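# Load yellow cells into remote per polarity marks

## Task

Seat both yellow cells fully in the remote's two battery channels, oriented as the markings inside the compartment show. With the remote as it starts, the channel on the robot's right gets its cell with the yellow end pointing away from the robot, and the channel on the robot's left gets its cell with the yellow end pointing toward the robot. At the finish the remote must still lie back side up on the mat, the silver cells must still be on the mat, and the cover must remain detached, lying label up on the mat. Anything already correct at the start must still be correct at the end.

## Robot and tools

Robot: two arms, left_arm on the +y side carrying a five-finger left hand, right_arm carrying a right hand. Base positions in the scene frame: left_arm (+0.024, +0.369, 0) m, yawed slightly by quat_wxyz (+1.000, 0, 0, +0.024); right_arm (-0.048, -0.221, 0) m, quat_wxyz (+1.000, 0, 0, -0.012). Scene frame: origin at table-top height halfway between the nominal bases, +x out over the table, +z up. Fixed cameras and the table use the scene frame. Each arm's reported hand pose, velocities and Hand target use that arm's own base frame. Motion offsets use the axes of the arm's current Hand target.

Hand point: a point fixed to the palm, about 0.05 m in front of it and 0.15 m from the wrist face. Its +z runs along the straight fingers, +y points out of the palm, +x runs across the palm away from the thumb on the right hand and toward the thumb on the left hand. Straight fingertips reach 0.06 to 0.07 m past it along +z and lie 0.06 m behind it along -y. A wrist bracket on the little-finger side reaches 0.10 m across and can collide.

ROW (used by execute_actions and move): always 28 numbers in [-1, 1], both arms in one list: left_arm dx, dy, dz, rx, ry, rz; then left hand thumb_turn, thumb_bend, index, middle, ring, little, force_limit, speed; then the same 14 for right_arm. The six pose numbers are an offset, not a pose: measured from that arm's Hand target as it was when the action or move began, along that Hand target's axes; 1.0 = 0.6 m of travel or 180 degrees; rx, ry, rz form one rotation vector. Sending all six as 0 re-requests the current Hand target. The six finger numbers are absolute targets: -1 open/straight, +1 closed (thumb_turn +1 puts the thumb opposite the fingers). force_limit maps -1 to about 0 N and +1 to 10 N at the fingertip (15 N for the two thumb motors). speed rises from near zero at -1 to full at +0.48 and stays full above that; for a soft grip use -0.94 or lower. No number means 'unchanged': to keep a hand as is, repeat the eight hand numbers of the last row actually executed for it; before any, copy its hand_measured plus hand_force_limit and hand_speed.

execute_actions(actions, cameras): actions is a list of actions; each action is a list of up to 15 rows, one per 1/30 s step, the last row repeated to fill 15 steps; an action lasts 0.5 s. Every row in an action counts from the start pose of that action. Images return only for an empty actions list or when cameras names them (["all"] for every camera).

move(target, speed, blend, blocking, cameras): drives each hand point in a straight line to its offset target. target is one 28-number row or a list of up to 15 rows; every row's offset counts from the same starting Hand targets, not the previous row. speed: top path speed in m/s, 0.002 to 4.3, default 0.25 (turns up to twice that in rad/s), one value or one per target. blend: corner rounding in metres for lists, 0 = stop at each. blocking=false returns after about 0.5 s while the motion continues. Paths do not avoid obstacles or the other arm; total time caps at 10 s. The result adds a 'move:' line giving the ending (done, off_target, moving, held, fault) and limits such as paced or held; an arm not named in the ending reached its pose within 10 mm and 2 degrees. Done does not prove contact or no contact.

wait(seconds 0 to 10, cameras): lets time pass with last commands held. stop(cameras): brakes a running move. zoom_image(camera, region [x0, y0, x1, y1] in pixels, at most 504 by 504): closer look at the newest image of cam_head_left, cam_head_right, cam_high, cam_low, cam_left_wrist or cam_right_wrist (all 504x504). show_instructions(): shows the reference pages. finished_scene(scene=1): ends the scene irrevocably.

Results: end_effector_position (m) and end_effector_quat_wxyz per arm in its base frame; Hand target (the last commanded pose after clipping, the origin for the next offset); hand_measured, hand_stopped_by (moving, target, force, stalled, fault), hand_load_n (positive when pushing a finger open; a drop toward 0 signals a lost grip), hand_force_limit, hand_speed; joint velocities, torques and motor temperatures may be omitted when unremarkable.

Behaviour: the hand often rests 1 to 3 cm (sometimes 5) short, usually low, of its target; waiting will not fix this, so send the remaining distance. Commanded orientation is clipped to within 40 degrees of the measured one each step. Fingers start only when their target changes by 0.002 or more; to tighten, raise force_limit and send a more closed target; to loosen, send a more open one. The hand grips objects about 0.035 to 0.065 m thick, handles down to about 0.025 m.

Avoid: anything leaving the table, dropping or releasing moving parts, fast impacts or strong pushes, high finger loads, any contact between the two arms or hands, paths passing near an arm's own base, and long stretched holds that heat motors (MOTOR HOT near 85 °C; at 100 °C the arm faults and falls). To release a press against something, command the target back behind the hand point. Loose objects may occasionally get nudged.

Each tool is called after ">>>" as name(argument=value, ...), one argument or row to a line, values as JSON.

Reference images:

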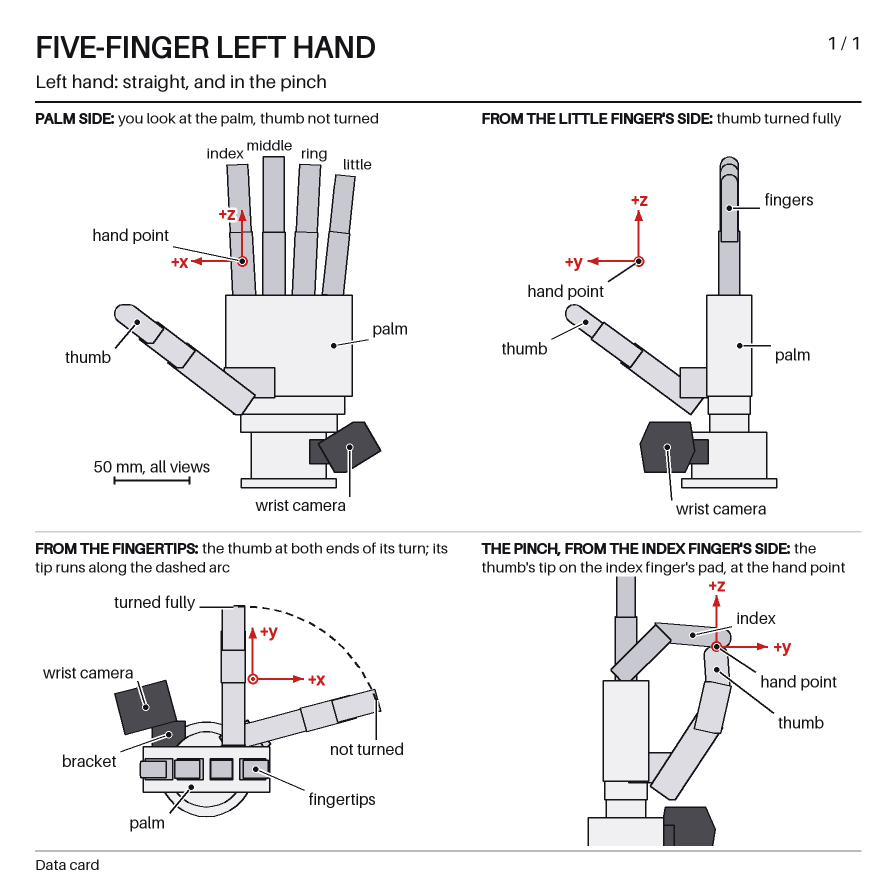

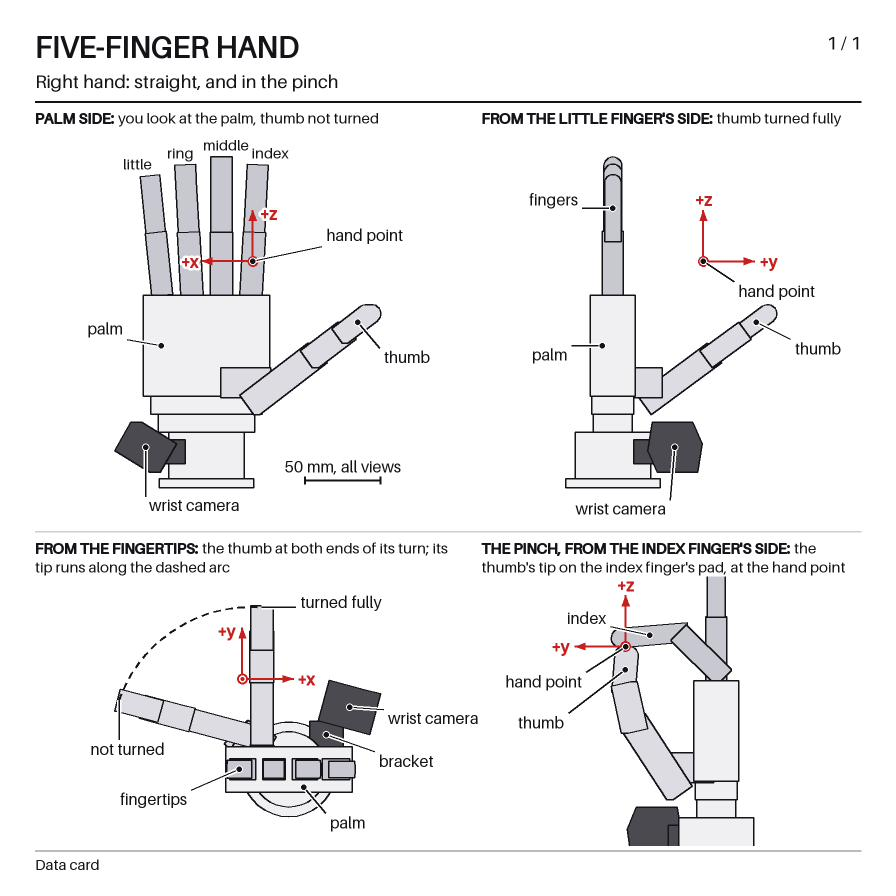

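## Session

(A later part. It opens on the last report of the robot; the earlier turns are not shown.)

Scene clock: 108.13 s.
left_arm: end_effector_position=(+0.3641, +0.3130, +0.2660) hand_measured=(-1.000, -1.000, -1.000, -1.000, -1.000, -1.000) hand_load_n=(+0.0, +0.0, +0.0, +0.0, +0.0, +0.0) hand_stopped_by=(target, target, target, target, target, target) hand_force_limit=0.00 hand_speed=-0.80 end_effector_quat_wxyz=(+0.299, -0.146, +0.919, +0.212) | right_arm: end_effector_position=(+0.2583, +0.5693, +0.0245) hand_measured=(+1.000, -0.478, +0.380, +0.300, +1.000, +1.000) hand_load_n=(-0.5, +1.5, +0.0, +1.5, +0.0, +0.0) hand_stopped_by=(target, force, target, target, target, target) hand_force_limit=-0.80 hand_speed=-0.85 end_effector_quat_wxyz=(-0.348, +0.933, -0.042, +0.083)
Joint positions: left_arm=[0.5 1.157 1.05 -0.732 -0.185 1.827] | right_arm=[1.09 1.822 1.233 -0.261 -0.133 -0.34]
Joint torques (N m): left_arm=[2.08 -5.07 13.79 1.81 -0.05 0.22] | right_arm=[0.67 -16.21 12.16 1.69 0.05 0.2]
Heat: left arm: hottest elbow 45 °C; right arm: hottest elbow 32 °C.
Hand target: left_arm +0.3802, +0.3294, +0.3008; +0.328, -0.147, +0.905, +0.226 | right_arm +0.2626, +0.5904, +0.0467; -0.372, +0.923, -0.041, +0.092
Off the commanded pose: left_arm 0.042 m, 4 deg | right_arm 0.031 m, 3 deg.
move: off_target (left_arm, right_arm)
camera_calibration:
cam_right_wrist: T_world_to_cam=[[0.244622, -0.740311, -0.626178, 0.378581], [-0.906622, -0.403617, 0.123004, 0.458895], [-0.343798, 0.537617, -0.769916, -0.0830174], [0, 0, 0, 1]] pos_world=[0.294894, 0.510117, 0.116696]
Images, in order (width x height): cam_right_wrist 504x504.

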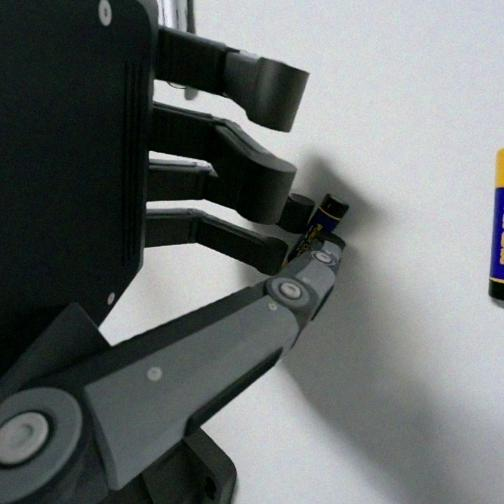

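>>> move(
  target=[
    [0,0,0,0,0,0,-1,-1,-1,-1,-1,-1,0,-0.8,0,0,0,0,0,0,1,-0.25,0.29,0.3,1,1,-0.8,-0.6],
    [0,0,0,0,0,0,-1,-1,-1,-1,-1,-1,0,-0.8,0,0,0,0,0,0,1,-0.2,0.29,0.3,1,1,-0.6,-0.85],
  ],
  speed=0.05,
  cameras=["cam_right_wrist"],
)

>>> zoom_image(
  camera="cam_right_wrist",
  region=[240, 140, 400, 300],
)

Scene clock: 109.40 s.
left_arm: end_effector_position=(+0.3641, +0.3130, +0.2660) hand_measured=(-1.000, -1.000, -1.000, -1.000, -1.000, -1.000) hand_load_n=(+0.0, +0.0, +0.0, +0.0, +0.0, +0.0) hand_stopped_by=(target, target, target, target, target, target) hand_force_limit=0.00 hand_speed=-0.80 end_effector_quat_wxyz=(+0.299, -0.146, +0.919, +0.212) | right_arm: end_effector_position=(+0.2583, +0.5693, +0.0245) hand_measured=(+1.000, -0.474, +0.290, +0.300, +1.000, +1.000) hand_load_n=(-0.5, +2.5, +0.0, +2.5, +0.0, +0.0) hand_stopped_by=(target, force, target, target, target, target) hand_force_limit=-0.60 hand_speed=-0.85 end_effector_quat_wxyz=(-0.348, +0.933, -0.042, +0.083)
Joint positions: left_arm=[0.5 1.157 1.05 -0.732 -0.185 1.827] | right_arm=[1.09 1.822 1.233 -0.261 -0.133 -0.34]
Joint torques (N m): left_arm=[2.08 -5.07 13.79 1.81 -0.05 0.22] | right_arm=[0.44 -16.26 12.11 1.68 0.01 0.17]
Heat: left arm: hottest elbow 45 °C; right arm: hottest elbow 33 °C.
Hand target: left_arm +0.3802, +0.3294, +0.3008; +0.328, -0.147, +0.905, +0.226 | right_arm +0.2626, +0.5904, +0.0467; -0.372, +0.923, -0.041, +0.092
Off the commanded pose: left_arm 0.042 m, 4 deg | right_arm 0.031 m, 3 deg.
move: off_target (left_arm, right_arm); target 2's new numbers were sent with right_arm's hand 0.031 m and 3 deg from that target
camera_calibration:
cam_right_wrist: T_world_to_cam=[[0.244622, -0.740311, -0.626178, 0.378581], [-0.906622, -0.403617, 0.123004, 0.458895], [-0.343798, 0.537617, -0.769916, -0.0830174], [0, 0, 0, 1]] pos_world=[0.294894, 0.510117, 0.116696]
Images, in order (width x height): cam_right_wrist 504x504.

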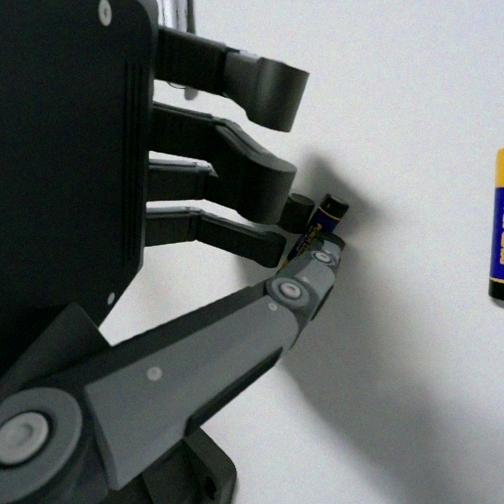

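Scaled by 3.150 from the camera's 504x504 image, which has a finer 720x720 frame.

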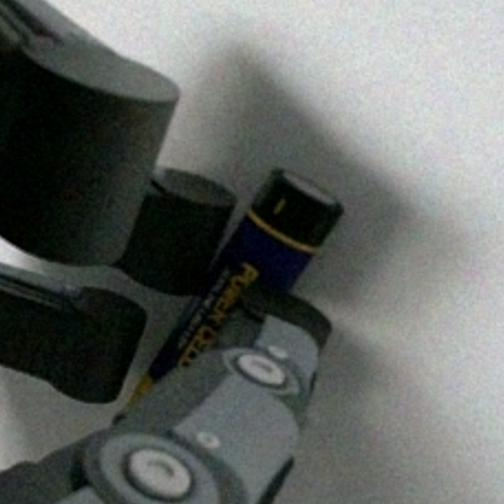

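>>> move(
  target=[0,0,0,0,0,0,-1,-1,-1,-1,-1,-1,0,-0.8,0.0116,-0.0579,-0.0589,0,0,0,1,-0.2,0.29,0.3,1,1,-0.6,-0.85],
  speed=0.08,
  cameras=["cam_right_wrist"],
)

>>> zoom_image(
  camera="cam_right_wrist",
  region=[240, 140, 400, 300],
)

Scene clock: 111.00 s.
left_arm: end_effector_position=(+0.3641, +0.3130, +0.2660) hand_measured=(-1.000, -1.000, -1.000, -1.000, -1.000, -1.000) hand_load_n=(+0.0, +0.0, +0.0, -0.5, +0.0, +0.0) hand_stopped_by=(target, target, target, target, target, target) hand_force_limit=0.00 hand_speed=-0.80 end_effector_quat_wxyz=(+0.299, -0.146, +0.919, +0.212) | right_arm: end_effector_position=(+0.2573, +0.5675, +0.0621) hand_measured=(+1.000, -0.474, +0.290, +0.300, +1.000, +1.000) hand_load_n=(-0.5, +3.0, +0.0, +2.0, +0.0, +0.0) hand_stopped_by=(target, force, target, target, target, target) hand_force_limit=-0.60 hand_speed=-0.85 end_effector_quat_wxyz=(-0.345, +0.934, -0.042, +0.082)
Joint positions: left_arm=[0.5 1.157 1.05 -0.732 -0.185 1.827] | right_arm=[1.09 1.769 1.272 -0.359 -0.133 -0.34]
Joint torques (N m): left_arm=[2.08 -5.07 13.81 1.81 -0.05 0.22] | right_arm=[0.62 -16.56 14.19 0.95 0.02 0.18]
Heat: left arm: hottest elbow 45 °C; right arm: hottest elbow 33 °C.
Hand target: left_arm +0.3802, +0.3294, +0.3008; +0.328, -0.147, +0.905, +0.226 | right_arm +0.2627, +0.5904, +0.0968; -0.373, +0.922, -0.041, +0.092
Off the commanded pose: left_arm 0.042 m, 4 deg | right_arm 0.042 m, 4 deg.
move: off_target (left_arm, right_arm)
camera_calibration:
cam_right_wrist: T_world_to_cam=[[0.242957, -0.743463, -0.623085, 0.403042], [-0.906271, -0.403012, 0.127493, 0.452067], [-0.345897, 0.533709, -0.771693, -0.0505439], [0, 0, 0, 1]] pos_world=[0.29429, 0.50881, 0.15449]
Images, in order (width x height): cam_right_wrist 504x504.

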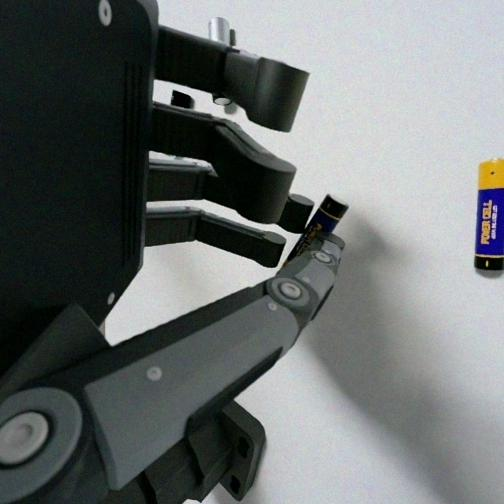

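Scaled by 3.150 from the camera's 504x504 image, which has a finer 720x720 frame.

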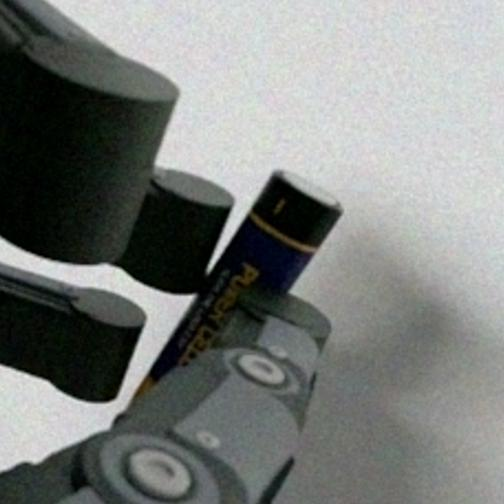

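>>> move(
  target=[
    [0,0,0,0,0,0,-1,-1,-1,-1,-1,-1,0,-0.8,0.0077,-0.0382,-0.0387,0,0,0,1,-0.2,0.29,0.3,1,1,-0.6,-0.85],
    [0,0,0,0,0,0,-1,-1,-1,-1,-1,-1,0,-0.8,0.345,0.3582,-0.3685,0.0101,-0.0501,-0.0511,1,-0.2,0.29,0.3,1,1,-0.6,-0.85],
  ],
  speed=0.2,
  blend=[0.02,0],
  cameras=["cam_right_wrist", "cam_head_left", "cam_head_right"],
)

>>> zoom_image(
  camera="cam_right_wrist",
  region=[240, 140, 440, 340],
)

Scene clock: 116.03 s.
left_arm: end_effector_position=(+0.3641, +0.3130, +0.2660) hand_measured=(-1.000, -1.000, -1.000, -1.000, -1.000, -1.000) hand_load_n=(+0.0, +0.0, +0.0, +0.0, +0.0, +0.0) hand_stopped_by=(target, target, target, target, target, target) hand_force_limit=0.00 hand_speed=-0.80 end_effector_quat_wxyz=(+0.299, -0.146, +0.919, +0.212) | right_arm: end_effector_position=(+0.4002, +0.2493, +0.1157) hand_measured=(+1.000, -0.474, +0.290, +0.300, +1.000, +1.000) hand_load_n=(-0.5, +3.0, +0.0, +2.5, +0.0, +0.0) hand_stopped_by=(target, force, target, target, target, target) hand_force_limit=-0.60 hand_speed=-0.85 end_effector_quat_wxyz=(-0.375, +0.925, +0.052, +0.032)
Joint positions: left_arm=[0.5 1.157 1.05 -0.732 -0.185 1.827] | right_arm=[0.363 1.517 1.132 -0.831 -0.7 -1.19]
Joint torques (N m): left_arm=[2.08 -5.01 13.79 1.81 -0.06 0.22] | right_arm=[-0.85 -10.93 14.08 0.38 -0.53 -0.03]
Heat: left arm: hottest elbow 45 °C; right arm: hottest elbow 33 °C.
Hand target: left_arm +0.3802, +0.3294, +0.3008; +0.328, -0.147, +0.905, +0.226 | right_arm +0.4195, +0.2556, +0.1323; -0.381, +0.921, +0.064, +0.050
Off the commanded pose: left_arm 0.042 m, 4 deg | right_arm 0.026 m, 3 deg.
move: off_target (left_arm, right_arm); blend cut to 0.0163 m at target 1
camera_calibration:
cam_right_wrist: T_world_to_cam=[[0.377251, -0.643592, -0.665936, 0.0914866], [-0.794922, -0.593964, 0.123715, 0.449892], [-0.475164, 0.482696, -0.735679, 0.270403], [0, 0, 0, 1]] pos_world=[0.451602, 0.195578, 0.204196]
Images, in order (width x height): cam_head_left 504x504, cam_head_right 504x504, cam_right_wrist 504x504.

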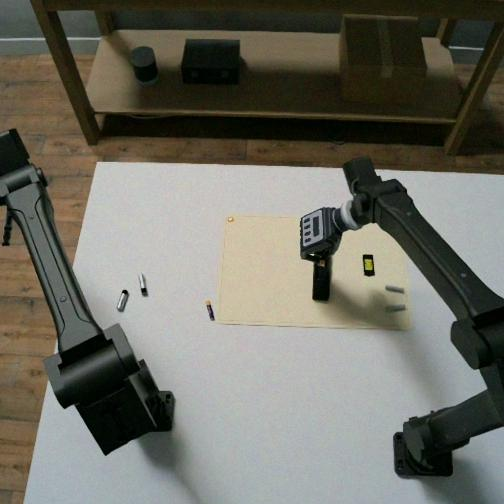

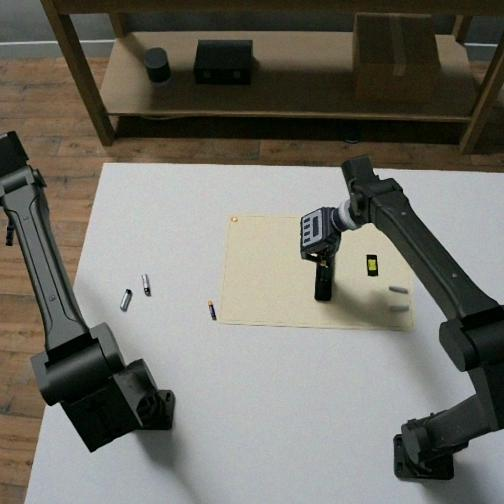

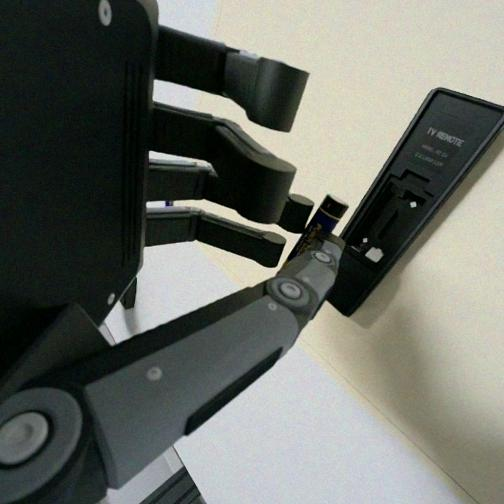

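Scaled by 2.520 from the camera's 504x504 image, which has a finer 720x720 frame.

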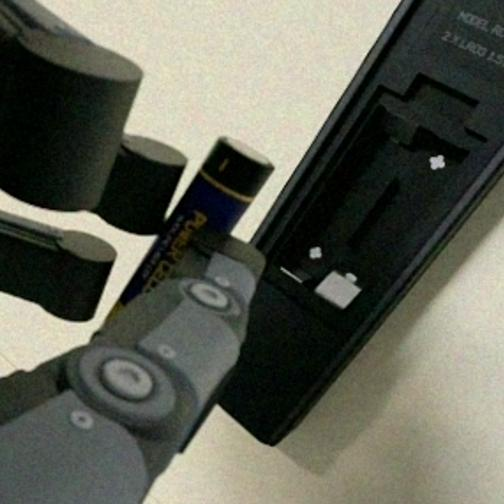

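>>> zoom_image(
  camera="cam_right_wrist",
  region=[340, 150, 450, 280],
)

>>> zoom_image(
  camera="cam_head_right",
  region=[280, 190, 380, 310],
)

Scaled by 3.877 from the camera's 504x504 image, which has a finer 720x720 frame.

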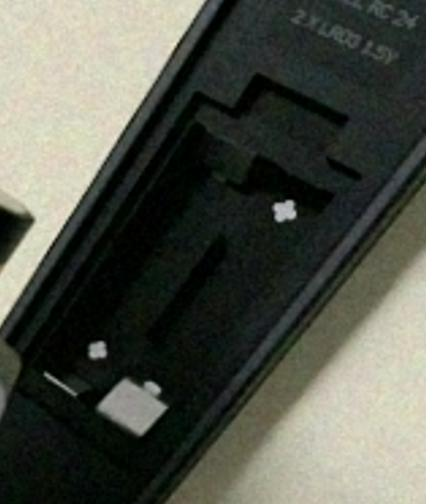

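Scaled by 4.200 from the camera's 504x504 image, which has a finer 720x720 frame.

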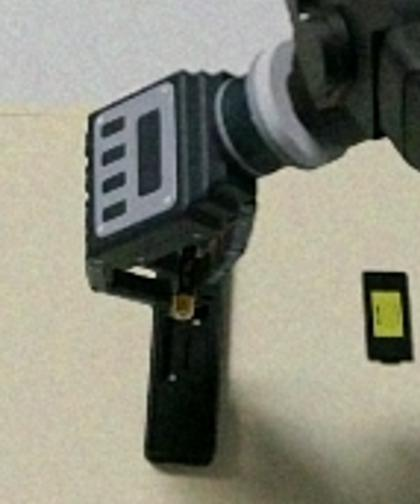

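>>> move(
  target=[0,0,0,0,0,0,-1,-1,-1,-1,-1,-1,0,-0.8,0.0027,0.071,0.0677,0.0005,0.004,-0.0093,1,-0.2,0.29,0.3,1,1,-0.6,-0.85],
  speed=0.1,
  cameras=["cam_right_wrist"],
)

>>> zoom_image(
  camera="cam_right_wrist",
  region=[240, 140, 440, 340],
)

Scene clock: 120.37 s.
left_arm: end_effector_position=(+0.3641, +0.3130, +0.2660) hand_measured=(-1.000, -1.000, -1.000, -1.000, -1.000, -1.000) hand_load_n=(+0.0, +0.0, +0.0, +0.0, +0.0, +0.0) hand_stopped_by=(target, target, target, target, target, target) hand_force_limit=0.00 hand_speed=-0.80 end_effector_quat_wxyz=(+0.299, -0.146, +0.919, +0.212) | right_arm: end_effector_position=(+0.4255, +0.2575, +0.0797) hand_measured=(+1.000, -0.474, +0.290, +0.300, +1.000, +1.000) hand_load_n=(+0.0, +3.0, +0.0, +2.0, +0.0, +0.0) hand_stopped_by=(target, force, target, target, target, target) hand_force_limit=-0.60 hand_speed=-0.85 end_effector_quat_wxyz=(-0.380, +0.920, +0.073, +0.058)
Joint positions: left_arm=[0.5 1.157 1.05 -0.732 -0.185 1.827] | right_arm=[0.363 1.591 1.111 -0.688 -0.7 -1.217]
Joint torques (N m): left_arm=[2.08 -5.01 13.79 1.81 -0.05 0.22] | right_arm=[-0.44 -11.52 8.77 1.11 -0.54 -0.06]
Heat: left arm: hottest elbow 46 °C; right arm: hottest elbow 34 °C.
Hand target: left_arm +0.3802, +0.3294, +0.3008; +0.328, -0.147, +0.905, +0.226 | right_arm +0.4295, +0.2546, +0.0743; -0.381, +0.920, +0.075, +0.061
Off the commanded pose: left_arm 0.042 m, 4 deg | right_arm 0.007 m, 0 deg.
move: off_target (left_arm)
camera_calibration:
cam_right_wrist: T_world_to_cam=[[0.431545, -0.625361, -0.650148, 0.0342491], [-0.789195, -0.61083, 0.063703, 0.485988], [-0.436967, 0.485603, -0.757132, 0.236608], [0, 0, 0, 1]] pos_world=[0.472149, 0.203376, 0.170452]
Images, in order (width x height): cam_right_wrist 504x504.

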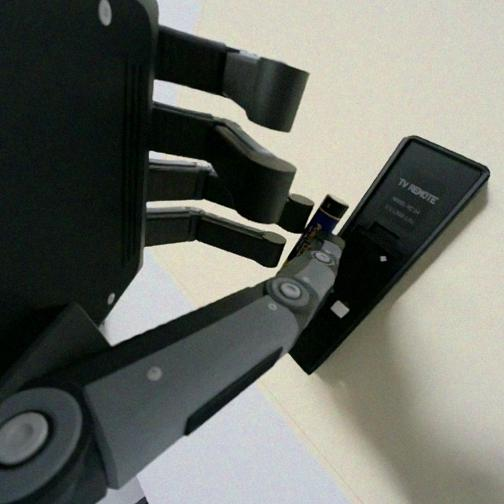

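Scaled by 2.520 from the camera's 504x504 image, which has a finer 720x720 frame.

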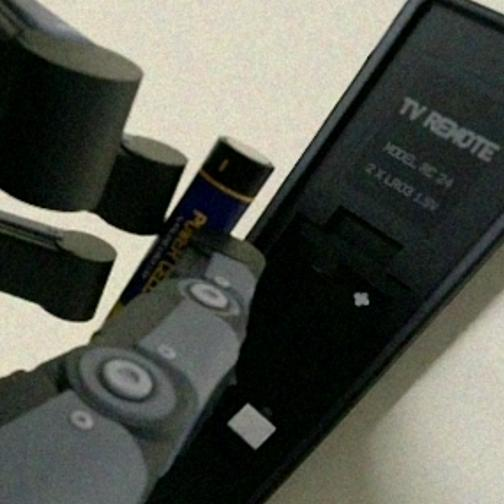

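>>> move(
  target=[0,0,0,0,0,0,-1,-1,-1,-1,-1,-1,0,-0.8,-0.0367,0.0365,0.0172,-0.0006,-0.0056,0.0101,1,-0.2,0.29,0.3,1,1,-0.6,-0.85],
  speed=0.08,
  cameras=["cam_right_wrist"],
)

>>> zoom_image(
  camera="cam_right_wrist",
  region=[240, 140, 440, 340],
)

Scene clock: 122.23 s.
left_arm: end_effector_position=(+0.3641, +0.3130, +0.2660) hand_measured=(-1.000, -1.000, -1.000, -1.000, -1.000, -1.000) hand_load_n=(+0.0, +0.0, +0.0, +0.0, +0.0, +0.0) hand_stopped_by=(target, target, target, target, target, target) hand_force_limit=0.00 hand_speed=-0.80 end_effector_quat_wxyz=(+0.299, -0.146, +0.919, +0.212) | right_arm: end_effector_position=(+0.4098, +0.2480, +0.0551) hand_measured=(+1.000, -0.474, +0.290, +0.300, +1.000, +1.000) hand_load_n=(+0.0, +3.0, +0.0, +2.5, +0.0, +0.0) hand_stopped_by=(target, force, target, target, target, target) hand_force_limit=-0.60 hand_speed=-0.85 end_effector_quat_wxyz=(-0.380, +0.921, +0.064, +0.046)
Joint positions: left_arm=[0.5 1.157 1.05 -0.732 -0.185 1.827] | right_arm=[0.353 1.596 1.044 -0.644 -0.708 -1.217]
Joint torques (N m): left_arm=[2.08 -5.01 13.79 1.81 -0.05 0.22] | right_arm=[-1.08 -10.75 8.17 1.17 -0.53 0.01]
Heat: left arm: hottest elbow 46 °C; right arm: hottest elbow 34 °C.
Hand target: left_arm +0.3802, +0.3294, +0.3008; +0.328, -0.147, +0.905, +0.226 | right_arm +0.4123, +0.2445, +0.0481; -0.380, +0.921, +0.063, +0.047
Off the commanded pose: left_arm 0.042 m, 4 deg | right_arm 0.008 m, 0 deg.
move: off_target (left_arm)
camera_calibration:
cam_right_wrist: T_world_to_cam=[[0.408672, -0.629803, -0.660557, 0.0300556], [-0.7914, -0.60504, 0.0872492, 0.467527], [-0.454614, 0.487109, -0.745689, 0.221964], [0, 0, 0, 1]] pos_world=[0.458626, 0.193681, 0.144578]
Images, in order (width x height): cam_right_wrist 504x504.

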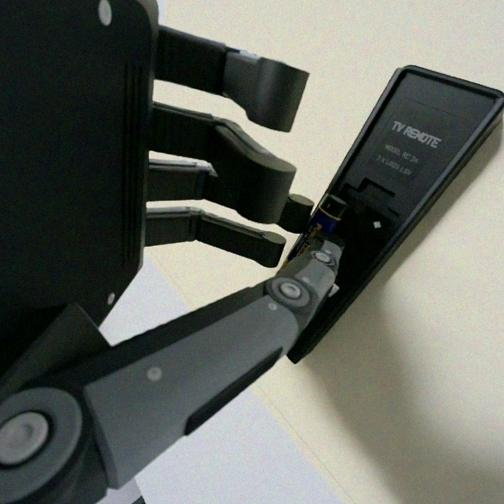

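Scaled by 2.520 from the camera's 504x504 image, which has a finer 720x720 frame.

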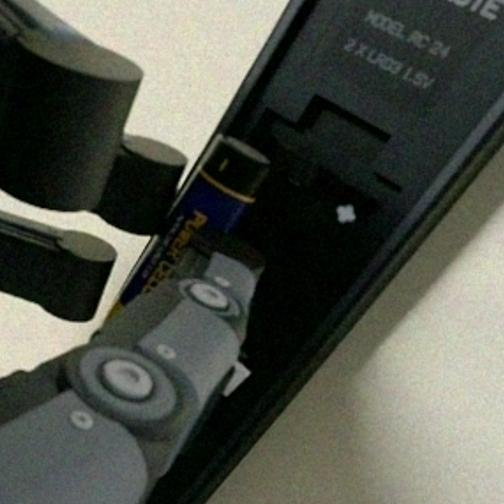

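>>> zoom_image(
  camera="cam_right_wrist",
  region=[290, 150, 410, 310],
)

Scaled by 3.150 from the camera's 504x504 image, which has a finer 720x720 frame.

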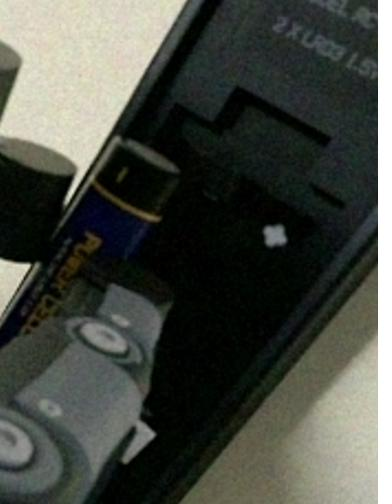

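>>> move(
  target=[0,0,0,0,0,0,-1,-1,-1,-1,-1,-1,0,-0.8,-0.0022,0.0116,0.0117,0,0,0,1,-0.2,0.29,0.3,1,1,-0.6,-0.85],
  speed=0.05,
  cameras=["cam_right_wrist"],
)

>>> zoom_image(
  camera="cam_right_wrist",
  region=[280, 150, 420, 310],
)

Scene clock: 124.07 s.
left_arm: end_effector_position=(+0.3641, +0.3130, +0.2660) hand_measured=(-1.000, -1.000, -1.000, -1.000, -1.000, -1.000) hand_load_n=(+0.0, +0.0, +0.0, +0.0, +0.0, +0.0) hand_stopped_by=(target, target, target, target, target, target) hand_force_limit=0.00 hand_speed=-0.80 end_effector_quat_wxyz=(+0.299, -0.146, +0.919, +0.212) | right_arm: end_effector_position=(+0.4100, +0.2480, +0.0451) hand_measured=(+1.000, -0.474, +0.290, +0.300, +1.000, +1.000) hand_load_n=(-0.5, +3.0, +0.0, +2.0, +0.0, +0.0) hand_stopped_by=(target, force, target, target, target, target) hand_force_limit=-0.60 hand_speed=-0.85 end_effector_quat_wxyz=(-0.380, +0.921, +0.064, +0.046)
Joint positions: left_arm=[0.5 1.157 1.05 -0.732 -0.185 1.827] | right_arm=[0.353 1.611 1.032 -0.617 -0.708 -1.217]
Joint torques (N m): left_arm=[2.08 -5.01 13.79 1.81 -0.06 0.22] | right_arm=[-0.73 -11.05 8.08 1.09 -0.56 -0.01]
Heat: left arm: hottest elbow 46 °C; right arm: hottest elbow 34 °C.
Hand target: left_arm +0.3802, +0.3294, +0.3008; +0.328, -0.147, +0.905, +0.226 | right_arm +0.4124, +0.2445, +0.0380; -0.380, +0.922, +0.063, +0.047
Off the commanded pose: left_arm 0.042 m, 4 deg | right_arm 0.008 m, 0 deg.
move: off_target (left_arm)
camera_calibration:
cam_right_wrist: T_world_to_cam=[[0.408672, -0.629803, -0.660557, 0.0234313], [-0.7914, -0.60504, 0.0872492, 0.468618], [-0.454614, 0.487109, -0.745689, 0.214549], [0, 0, 0, 1]] pos_world=[0.458826, 0.193781, 0.134578]
Images, in order (width x height): cam_right_wrist 504x504.

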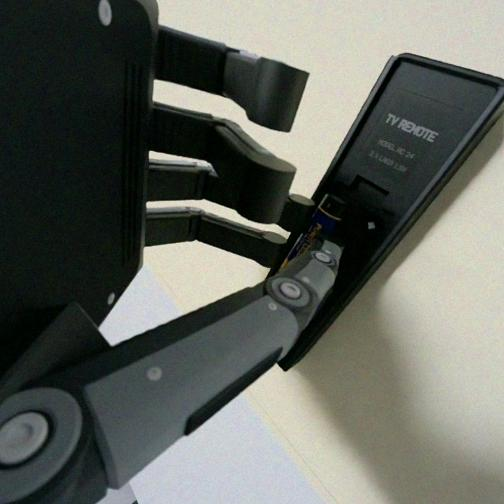

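Scaled by 3.150 from the camera's 504x504 image, which has a finer 720x720 frame.

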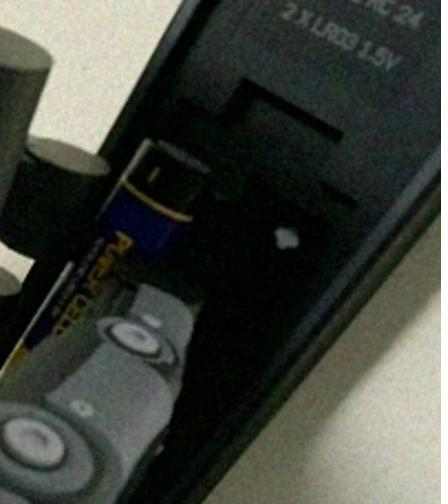

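>>> move(
  target=[0,0,0,0,0,0,-1,-1,-1,-1,-1,-1,0,-0.8,-0.0013,0.0084,0.0079,0,0,0,1,-0.2,0.29,0.3,1,1,-0.6,-0.85],
  speed=0.05,
  cameras=["cam_right_wrist"],
)

>>> zoom_image(
  camera="cam_right_wrist",
  region=[280, 150, 420, 310],
)

Scene clock: 125.53 s.
left_arm: end_effector_position=(+0.3641, +0.3130, +0.2660) hand_measured=(-1.000, -1.000, -1.000, -1.000, -1.000, -1.000) hand_load_n=(+0.0, +0.0, +0.0, +0.0, +0.0, +0.0) hand_stopped_by=(target, target, target, target, target, target) hand_force_limit=0.00 hand_speed=-0.80 end_effector_quat_wxyz=(+0.299, -0.146, +0.919, +0.212) | right_arm: end_effector_position=(+0.4100, +0.2482, +0.0390) hand_measured=(+1.000, -0.474, +0.290, +0.300, +1.000, +1.000) hand_load_n=(-0.5, +3.0, -0.5, +2.0, +0.0, +0.0) hand_stopped_by=(target, force, target, target, target, target) hand_force_limit=-0.60 hand_speed=-0.85 end_effector_quat_wxyz=(-0.381, +0.921, +0.064, +0.046)
Joint positions: left_arm=[0.5 1.157 1.05 -0.732 -0.185 1.827] | right_arm=[0.352 1.621 1.025 -0.599 -0.71 -1.217]
Joint torques (N m): left_arm=[2.08 -5.01 13.79 1.81 -0.05 0.22] | right_arm=[-0.97 -11.28 7.94 1.18 -0.53 0.02]
Heat: left arm: hottest elbow 46 °C; right arm: hottest elbow 33 °C.
Hand target: left_arm +0.3802, +0.3294, +0.3008; +0.328, -0.147, +0.905, +0.226 | right_arm +0.4125, +0.2443, +0.0312; -0.380, +0.921, +0.063, +0.047
Off the commanded pose: left_arm 0.042 m, 4 deg | right_arm 0.009 m, 0 deg.
move: off_target (left_arm)
camera_calibration:
cam_right_wrist: T_world_to_cam=[[0.408395, -0.628874, -0.661612, 0.0193805], [-0.791255, -0.605279, 0.0869085, 0.469261], [-0.455115, 0.488011, -0.744793, 0.209913], [0, 0, 0, 1]] pos_world=[0.458925, 0.193782, 0.128381]
Images, in order (width x height): cam_right_wrist 504x504.

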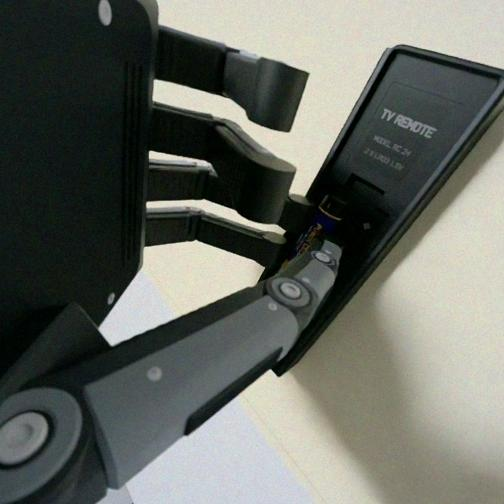

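Scaled by 3.150 from the camera's 504x504 image, which has a finer 720x720 frame.

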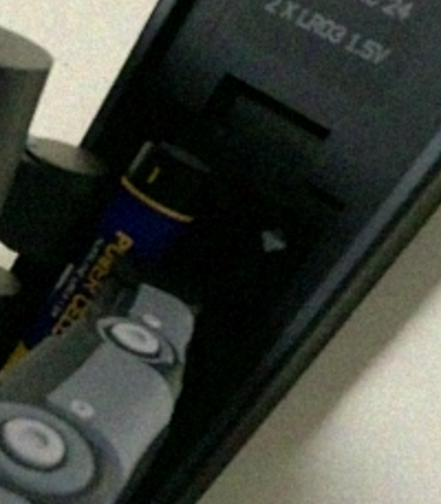

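>>> move(
  target=[0,0,0,0,0,0,-1,-1,-1,-1,-1,-1,0,-0.8,-0.0008,0.0046,0.0047,0,0,0,1,-0.2,0.29,0.3,1,1,-0.6,-0.85],
  speed=0.05,
  cameras=["cam_right_wrist"],
)

>>> zoom_image(
  camera="cam_right_wrist",
  region=[300, 170, 380, 250],
)

Scene clock: 126.50 s.
left_arm: end_effector_position=(+0.3641, +0.3130, +0.2660) hand_measured=(-1.000, -1.000, -1.000, -1.000, -1.000, -1.000) hand_load_n=(+0.5, +0.0, +0.0, +0.0, +0.0, +0.0) hand_stopped_by=(target, target, target, target, target, target) hand_force_limit=0.00 hand_speed=-0.80 end_effector_quat_wxyz=(+0.299, -0.146, +0.919, +0.212) | right_arm: end_effector_position=(+0.4102, +0.2484, +0.0385) hand_measured=(+1.000, -0.474, +0.290, +0.300, +1.000, +1.000) hand_load_n=(-0.5, +3.5, -1.0, +1.0, +0.0, +0.0) hand_stopped_by=(target, force, target, target, target, target) hand_force_limit=-0.60 hand_speed=-0.85 end_effector_quat_wxyz=(-0.382, +0.921, +0.065, +0.047)
Joint positions: left_arm=[0.5 1.157 1.05 -0.732 -0.185 1.827] | right_arm=[0.352 1.621 1.023 -0.594 -0.713 -1.217]
Joint torques (N m): left_arm=[2.08 -5.01 13.79 1.81 -0.05 0.22] | right_arm=[-0.91 -10.64 7.73 1.17 -0.38 -0.01]
Heat: left arm: hottest elbow 46 °C; right arm: hottest elbow 33 °C.
Hand target: left_arm +0.3802, +0.3294, +0.3008; +0.328, -0.147, +0.905, +0.226 | right_arm +0.4125, +0.2443, +0.0272; -0.380, +0.922, +0.063, +0.047
Off the commanded pose: left_arm 0.042 m, 4 deg | right_arm 0.012 m, 0 deg.
move: off_target (left_arm, right_arm)
camera_calibration:
cam_right_wrist: T_world_to_cam=[[0.409677, -0.626605, -0.662971, 0.0180961], [-0.791294, -0.605706, 0.0835095, 0.469862], [-0.453893, 0.490393, -0.743973, 0.208509], [0, 0, 0, 1]] pos_world=[0.459027, 0.193686, 0.127884]
Images, in order (width x height): cam_right_wrist 504x504.

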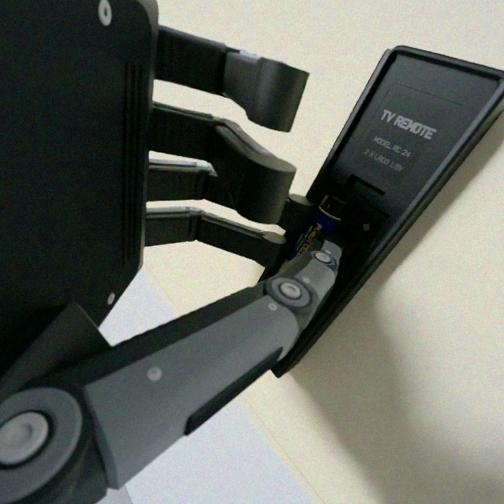

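Scaled by 6.300 from the camera's 504x504 image, which has a finer 720x720 frame.

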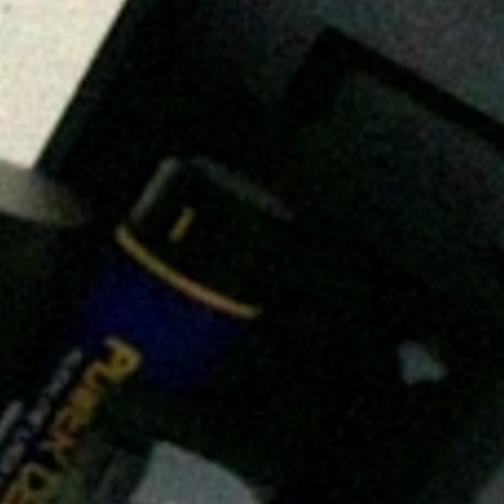

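>>> move(
  target=[0,0,0,0,0,0,-1,-1,-1,-1,-1,-1,0,-0.8,0,0,0,0,0,0,1,-0.52,0.29,0.3,1,1,-0.6,-0.9],
  speed=0.05,
  cameras=["cam_right_wrist"],
)

>>> zoom_image(
  camera="cam_right_wrist",
  region=[280, 150, 420, 310],
)

Scene clock: 127.43 s.
left_arm: end_effector_position=(+0.3641, +0.3130, +0.2660) hand_measured=(-1.000, -1.000, -1.000, -1.000, -1.000, -1.000) hand_load_n=(+0.0, +0.0, +0.0, +0.0, +0.0, +0.0) hand_stopped_by=(target, target, target, target, target, target) hand_force_limit=0.00 hand_speed=-0.80 end_effector_quat_wxyz=(+0.299, -0.146, +0.919, +0.212) | right_arm: end_effector_position=(+0.4102, +0.2484, +0.0385) hand_measured=(+1.000, -0.520, +0.290, +0.300, +1.000, +1.000) hand_load_n=(+0.0, +0.0, -1.5, -1.0, +0.0, +0.0) hand_stopped_by=(target, target, target, target, target, target) hand_force_limit=-0.60 hand_speed=-0.90 end_effector_quat_wxyz=(-0.383, +0.920, +0.065, +0.047)
Joint positions: left_arm=[0.5 1.157 1.05 -0.732 -0.185 1.827] | right_arm=[0.352 1.621 1.022 -0.594 -0.713 -1.217]
Joint torques (N m): left_arm=[2.08 -5.01 13.79 1.81 -0.05 0.22] | right_arm=[-0.79 -10.93 7.76 1.35 -0.43 0]
Motor temperatures (°C): left_arm=[27 26 47 27 24 24] | right_arm=[27 31 33 26 25 24]
Heat: left arm: hottest elbow 47 °C; right arm: hottest elbow 33 °C.
Hand target: left_arm +0.3802, +0.3294, +0.3008; +0.328, -0.147, +0.905, +0.226 | right_arm +0.4125, +0.2443, +0.0271; -0.380, +0.921, +0.063, +0.047
Off the commanded pose: left_arm 0.042 m, 4 deg | right_arm 0.012 m, 0 deg.
move: off_target (left_arm, right_arm)
camera_calibration:
cam_right_wrist: T_world_to_cam=[[0.409953, -0.626268, -0.663119, 0.0178567], [-0.791203, -0.605885, 0.0830773, 0.469919], [-0.453802, 0.490604, -0.74389, 0.208342], [0, 0, 0, 1]] pos_world=[0.459027, 0.193687, 0.127785]
Images, in order (width x height): cam_right_wrist 504x504.

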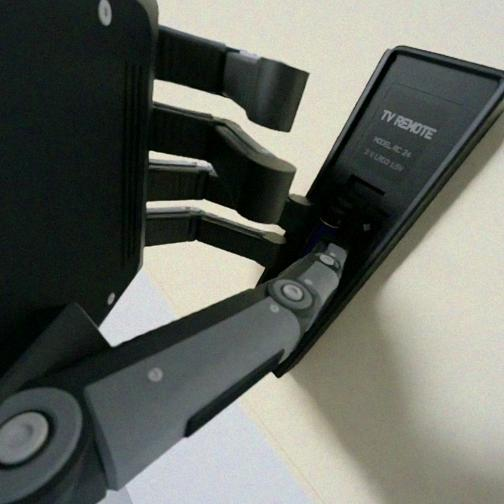

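Scaled by 3.150 from the camera's 504x504 image, which has a finer 720x720 frame.

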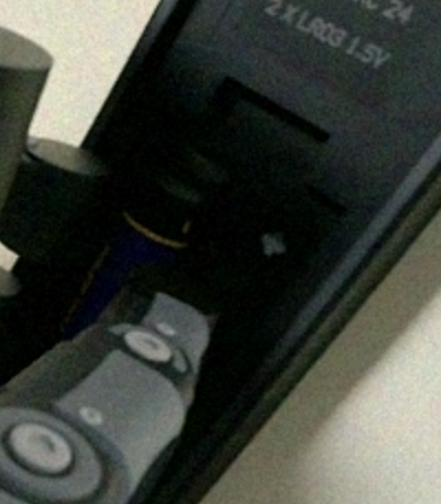

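>>> move(
  target=[
    [0,0,0,0,0,0,-1,-1,-1,-1,-1,-1,0,-0.8,0,0,0,0,0,0,1,-0.58,0.29,0.3,1,1,-0.6,-0.8],
    [0,0,0,0,0,0,-1,-1,-1,-1,-1,-1,0,-0.8,0.0123,-0.0636,-0.0646,0,0,0,1,-0.58,0.29,0.3,1,1,-0.6,-0.8],
  ],
  speed=0.08,
  cameras=["cam_right_wrist"],
)

>>> zoom_image(
  camera="cam_right_wrist",
  region=[280, 150, 440, 310],
)

Scene clock: 129.73 s.
left_arm: end_effector_position=(+0.3641, +0.3130, +0.2660) hand_measured=(-1.000, -1.000, -1.000, -1.000, -1.000, -1.000) hand_load_n=(+0.0, +0.0, +0.0, +0.0, +0.0, +0.0) hand_stopped_by=(target, target, target, target, target, target) hand_force_limit=0.00 hand_speed=-0.80 end_effector_quat_wxyz=(+0.299, -0.146, +0.919, +0.212) | right_arm: end_effector_position=(+0.3888, +0.2404, +0.0566) hand_measured=(+1.000, -0.580, +0.290, +0.300, +1.000, +1.000) hand_load_n=(+0.0, +0.0, +0.0, +0.0, +0.0, +0.0) hand_stopped_by=(target, target, target, target, target, target) hand_force_limit=-0.60 hand_speed=-0.80 end_effector_quat_wxyz=(-0.373, +0.926, +0.054, +0.017)
Joint positions: left_arm=[0.5 1.157 1.05 -0.732 -0.185 1.827] | right_arm=[0.352 1.577 1.032 -0.716 -0.713 -1.22]
Joint torques (N m): left_arm=[2.08 -5.01 13.79 1.8 -0.06 0.23] | right_arm=[-0.91 -12.92 13.09 0.28 -0.41 0.06]
Heat: left arm: hottest elbow 47 °C; right arm: hottest elbow 33 °C.
Hand target: left_arm +0.3802, +0.3294, +0.3008; +0.328, -0.147, +0.905, +0.226 | right_arm +0.4125, +0.2443, +0.0820; -0.380, +0.921, +0.063, +0.047
Off the commanded pose: left_arm 0.042 m, 4 deg | right_arm 0.035 m, 4 deg.
move: off_target (left_arm, right_arm)
camera_calibration:
cam_right_wrist: T_world_to_cam=[[0.369048, -0.641667, -0.672359, 0.0537891], [-0.782907, -0.604483, 0.147164, 0.439459], [-0.50086, 0.472084, -0.725449, 0.237679], [0, 0, 0, 1]] pos_world=[0.443248, 0.187956, 0.143917]
Images, in order (width x height): cam_right_wrist 504x504.

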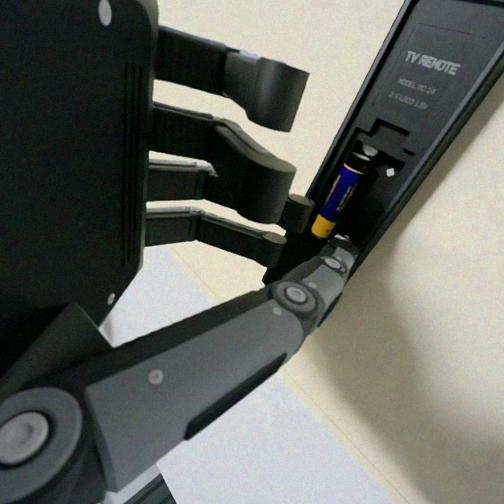

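Scaled by 3.150 from the camera's 504x504 image, which has a finer 720x720 frame.

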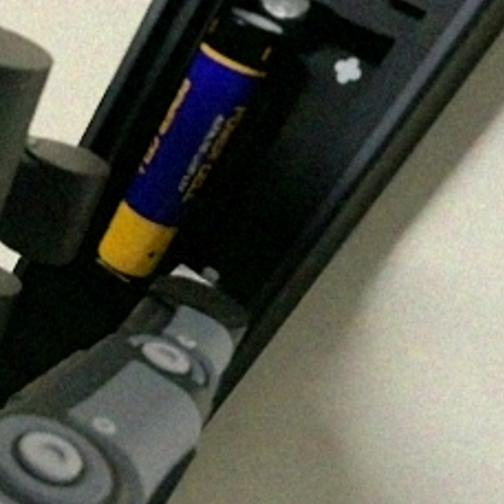

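>>> move(
  target=[0,0,0,0,0,0,-1,-1,-1,-1,-1,-1,0,-0.8,-0.02,-0.0636,-0.0646,0,0,0,1,-0.62,0.29,0.3,1,1,-0.6,-0.6],
  speed=0.12,
  cameras=["cam_right_wrist"],
)

>>> zoom_image(
  camera="cam_right_wrist",
  region=[320, 120, 440, 260],
)

Scene clock: 131.07 s.
left_arm: end_effector_position=(+0.3641, +0.3130, +0.2660) hand_measured=(-1.000, -1.000, -1.000, -1.000, -1.000, -1.000) hand_load_n=(+0.0, +0.0, +0.0, +0.0, +0.0, +0.0) hand_stopped_by=(target, target, target, target, target, target) hand_force_limit=0.00 hand_speed=-0.80 end_effector_quat_wxyz=(+0.299, -0.146, +0.919, +0.212) | right_arm: end_effector_position=(+0.3760, +0.2351, +0.1094) hand_measured=(+1.000, -0.620, +0.290, +0.300, +1.000, +1.000) hand_load_n=(+0.0, +0.0, +0.0, +0.0, +0.0, +0.0) hand_stopped_by=(target, target, target, target, target, target) hand_force_limit=-0.60 hand_speed=-0.60 end_effector_quat_wxyz=(-0.374, +0.925, +0.056, +0.024)
Joint positions: left_arm=[0.5 1.157 1.05 -0.732 -0.185 1.827] | right_arm=[0.352 1.467 1.062 -0.842 -0.71 -1.22]
Joint torques (N m): left_arm=[2.08 -5.01 13.79 1.81 -0.05 0.22] | right_arm=[0.26 -10.99 13.86 0.31 -0.39 0.16]
Heat: left arm: hottest elbow 47 °C; right arm: hottest elbow 33 °C.
Hand target: left_arm +0.3802, +0.3294, +0.3008; +0.328, -0.147, +0.905, +0.226 | right_arm +0.3935, +0.2428, +0.1343; -0.380, +0.921, +0.063, +0.047
Off the commanded pose: left_arm 0.042 m, 4 deg | right_arm 0.031 m, 3 deg.
move: off_target (left_arm, right_arm)
camera_calibration:
cam_right_wrist: T_world_to_cam=[[0.377739, -0.640709, -0.668435, 0.0867422], [-0.78546, -0.603994, 0.135071, 0.420634], [-0.490271, 0.474007, -0.731403, 0.268303], [0, 0, 0, 1]] pos_world=[0.429166, 0.182459, 0.197404]
Images, in order (width x height): cam_right_wrist 504x504.

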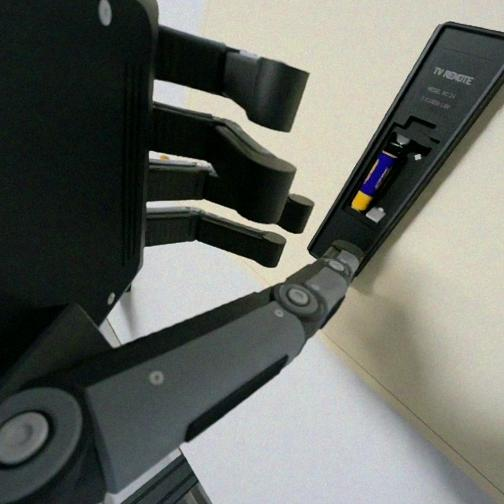

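Scaled by 3.600 from the camera's 504x504 image, which has a finer 720x720 frame.

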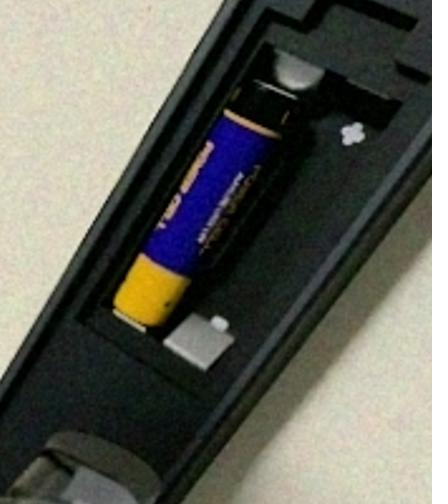

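>>> move(
  target=[0,0,0,0,0,0,-1,-1,-1,-1,-1,-1,0,-0.8,0.0143,0.0977,0.0698,0.0033,-0.0169,-0.0172,1,-1,0.3,0.3,1,1,-0.6,-0.3],
  speed=0.1,
  cameras=["cam_right_wrist"],
)

>>> zoom_image(
  camera="cam_right_wrist",
  region=[240, 140, 440, 340],
)

Scene clock: 134.53 s.
left_arm: end_effector_position=(+0.3641, +0.3130, +0.2660) hand_measured=(-1.000, -1.000, -1.000, -1.000, -1.000, -1.000) hand_load_n=(+0.0, +0.0, +0.0, +0.0, +0.0, +0.0) hand_stopped_by=(target, target, target, target, target, target) hand_force_limit=0.00 hand_speed=-0.80 end_effector_quat_wxyz=(+0.299, -0.146, +0.919, +0.212) | right_arm: end_effector_position=(+0.3955, +0.2302, +0.0598) hand_measured=(+1.000, -1.000, +0.300, +0.300, +1.000, +1.000) hand_load_n=(+0.0, +0.0, +0.0, +0.0, +0.0, +0.0) hand_stopped_by=(target, target, target, target, target, target) hand_force_limit=-0.60 hand_speed=-0.30 end_effector_quat_wxyz=(-0.378, +0.921, +0.092, +0.016)
Joint positions: left_arm=[0.5 1.157 1.05 -0.732 -0.185 1.827] | right_arm=[0.323 1.591 1.062 -0.789 -0.742 -1.347]
Joint torques (N m): left_arm=[2.08 -5.01 13.79 1.81 -0.05 0.22] | right_arm=[-1.08 -11.22 11.23 0.9 -0.54 -0.04]
Heat: left arm: hottest elbow 47 °C; right arm: hottest elbow 33 °C.
Hand target: left_arm +0.3802, +0.3294, +0.3008; +0.328, -0.147, +0.905, +0.226 | right_arm +0.4125, +0.2319, +0.0652; -0.382, +0.918, +0.099, +0.032
Off the commanded pose: left_arm 0.042 m, 4 deg | right_arm 0.018 m, 2 deg.
move: off_target (left_arm, right_arm)
camera_calibration:
cam_right_wrist: T_world_to_cam=[[0.430414, -0.605987, -0.668972, 0.0142688], [-0.741539, -0.659959, 0.120719, 0.436013], [-0.514648, 0.44411, -0.733419, 0.26055], [0, 0, 0, 1]] pos_world=[0.451271, 0.180684, 0.148003]
Images, in order (width x height): cam_right_wrist 504x504.

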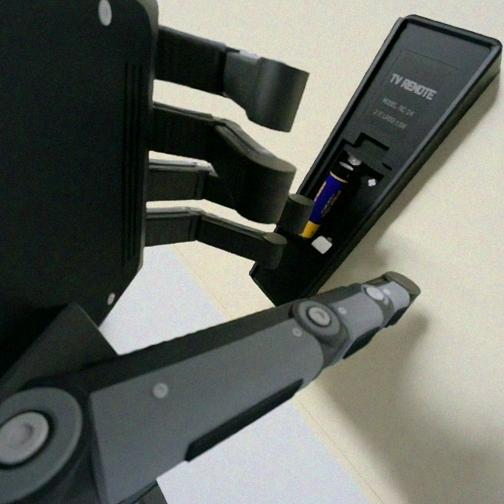

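Scaled by 2.520 from the camera's 504x504 image, which has a finer 720x720 frame.

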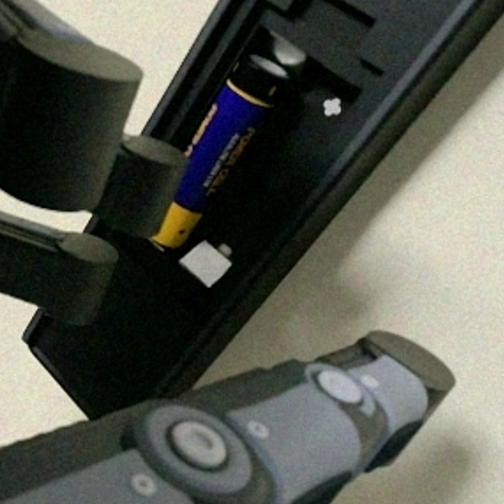

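>>> move(
  target=[0,0,0,0,0,0,-1,-1,-1,-1,-1,-1,0,-0.8,0.0284,-0.0012,0.0065,0,0,0,1,-1,0.3,0.3,1,1,-0.6,-0.3],
  speed=0.08,
  cameras=["cam_right_wrist"],
)

>>> zoom_image(
  camera="cam_right_wrist",
  region=[240, 140, 440, 340],
)

Scene clock: 135.77 s.
left_arm: end_effector_position=(+0.3641, +0.3130, +0.2660) hand_measured=(-1.000, -1.000, -1.000, -1.000, -1.000, -1.000) hand_load_n=(+0.0, +0.0, +0.0, +0.0, +0.0, +0.0) hand_stopped_by=(target, target, target, target, target, target) hand_force_limit=0.00 hand_speed=-0.80 end_effector_quat_wxyz=(+0.299, -0.146, +0.919, +0.212) | right_arm: end_effector_position=(+0.4050, +0.2332, +0.0544) hand_measured=(+1.000, -1.000, +0.300, +0.300, +1.000, +1.000) hand_load_n=(+0.0, +0.0, +0.0, +0.0, +0.0, +0.0) hand_stopped_by=(target, target, target, target, target, target) hand_force_limit=-0.60 hand_speed=-0.30 end_effector_quat_wxyz=(-0.377, +0.922, +0.090, +0.013)
Joint positions: left_arm=[0.5 1.157 1.05 -0.732 -0.185 1.827] | right_arm=[0.323 1.626 1.09 -0.789 -0.742 -1.347]
Joint torques (N m): left_arm=[2.08 -5.01 13.79 1.81 -0.06 0.22] | right_arm=[-0.97 -11.05 13.05 0.32 -0.57 -0.01]
Heat: left arm: hottest elbow 47 °C; right arm: hottest elbow 33 °C.
Hand target: left_arm +0.3802, +0.3294, +0.3008; +0.328, -0.147, +0.905, +0.226 | right_arm +0.4290, +0.2377, +0.0653; -0.382, +0.918, +0.099, +0.033
Off the commanded pose: left_arm 0.042 m, 4 deg | right_arm 0.027 m, 3 deg.
move: off_target (left_arm, right_arm)
camera_calibration:
cam_right_wrist: T_world_to_cam=[[0.426263, -0.607455, -0.670297, 0.0104258], [-0.740677, -0.659769, 0.126895, 0.444983], [-0.519324, 0.442383, -0.731164, 0.262301], [0, 0, 0, 1]] pos_world=[0.461363, 0.183882, 0.142307]
Images, in order (width x height): cam_right_wrist 504x504.

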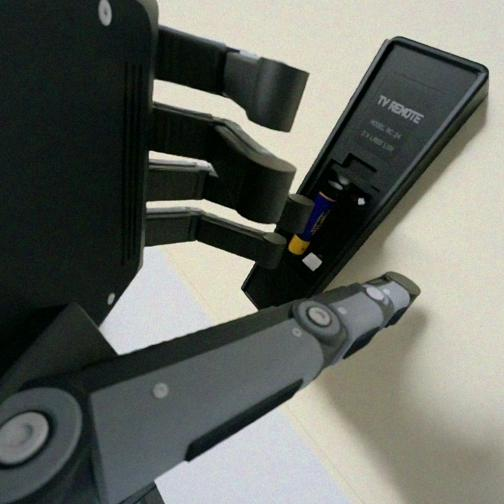

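Scaled by 2.520 from the camera's 504x504 image, which has a finer 720x720 frame.

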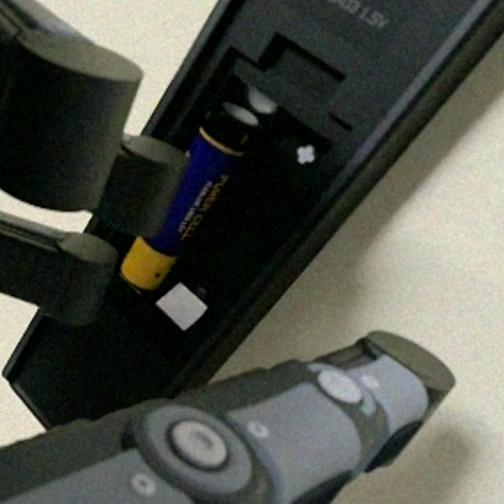

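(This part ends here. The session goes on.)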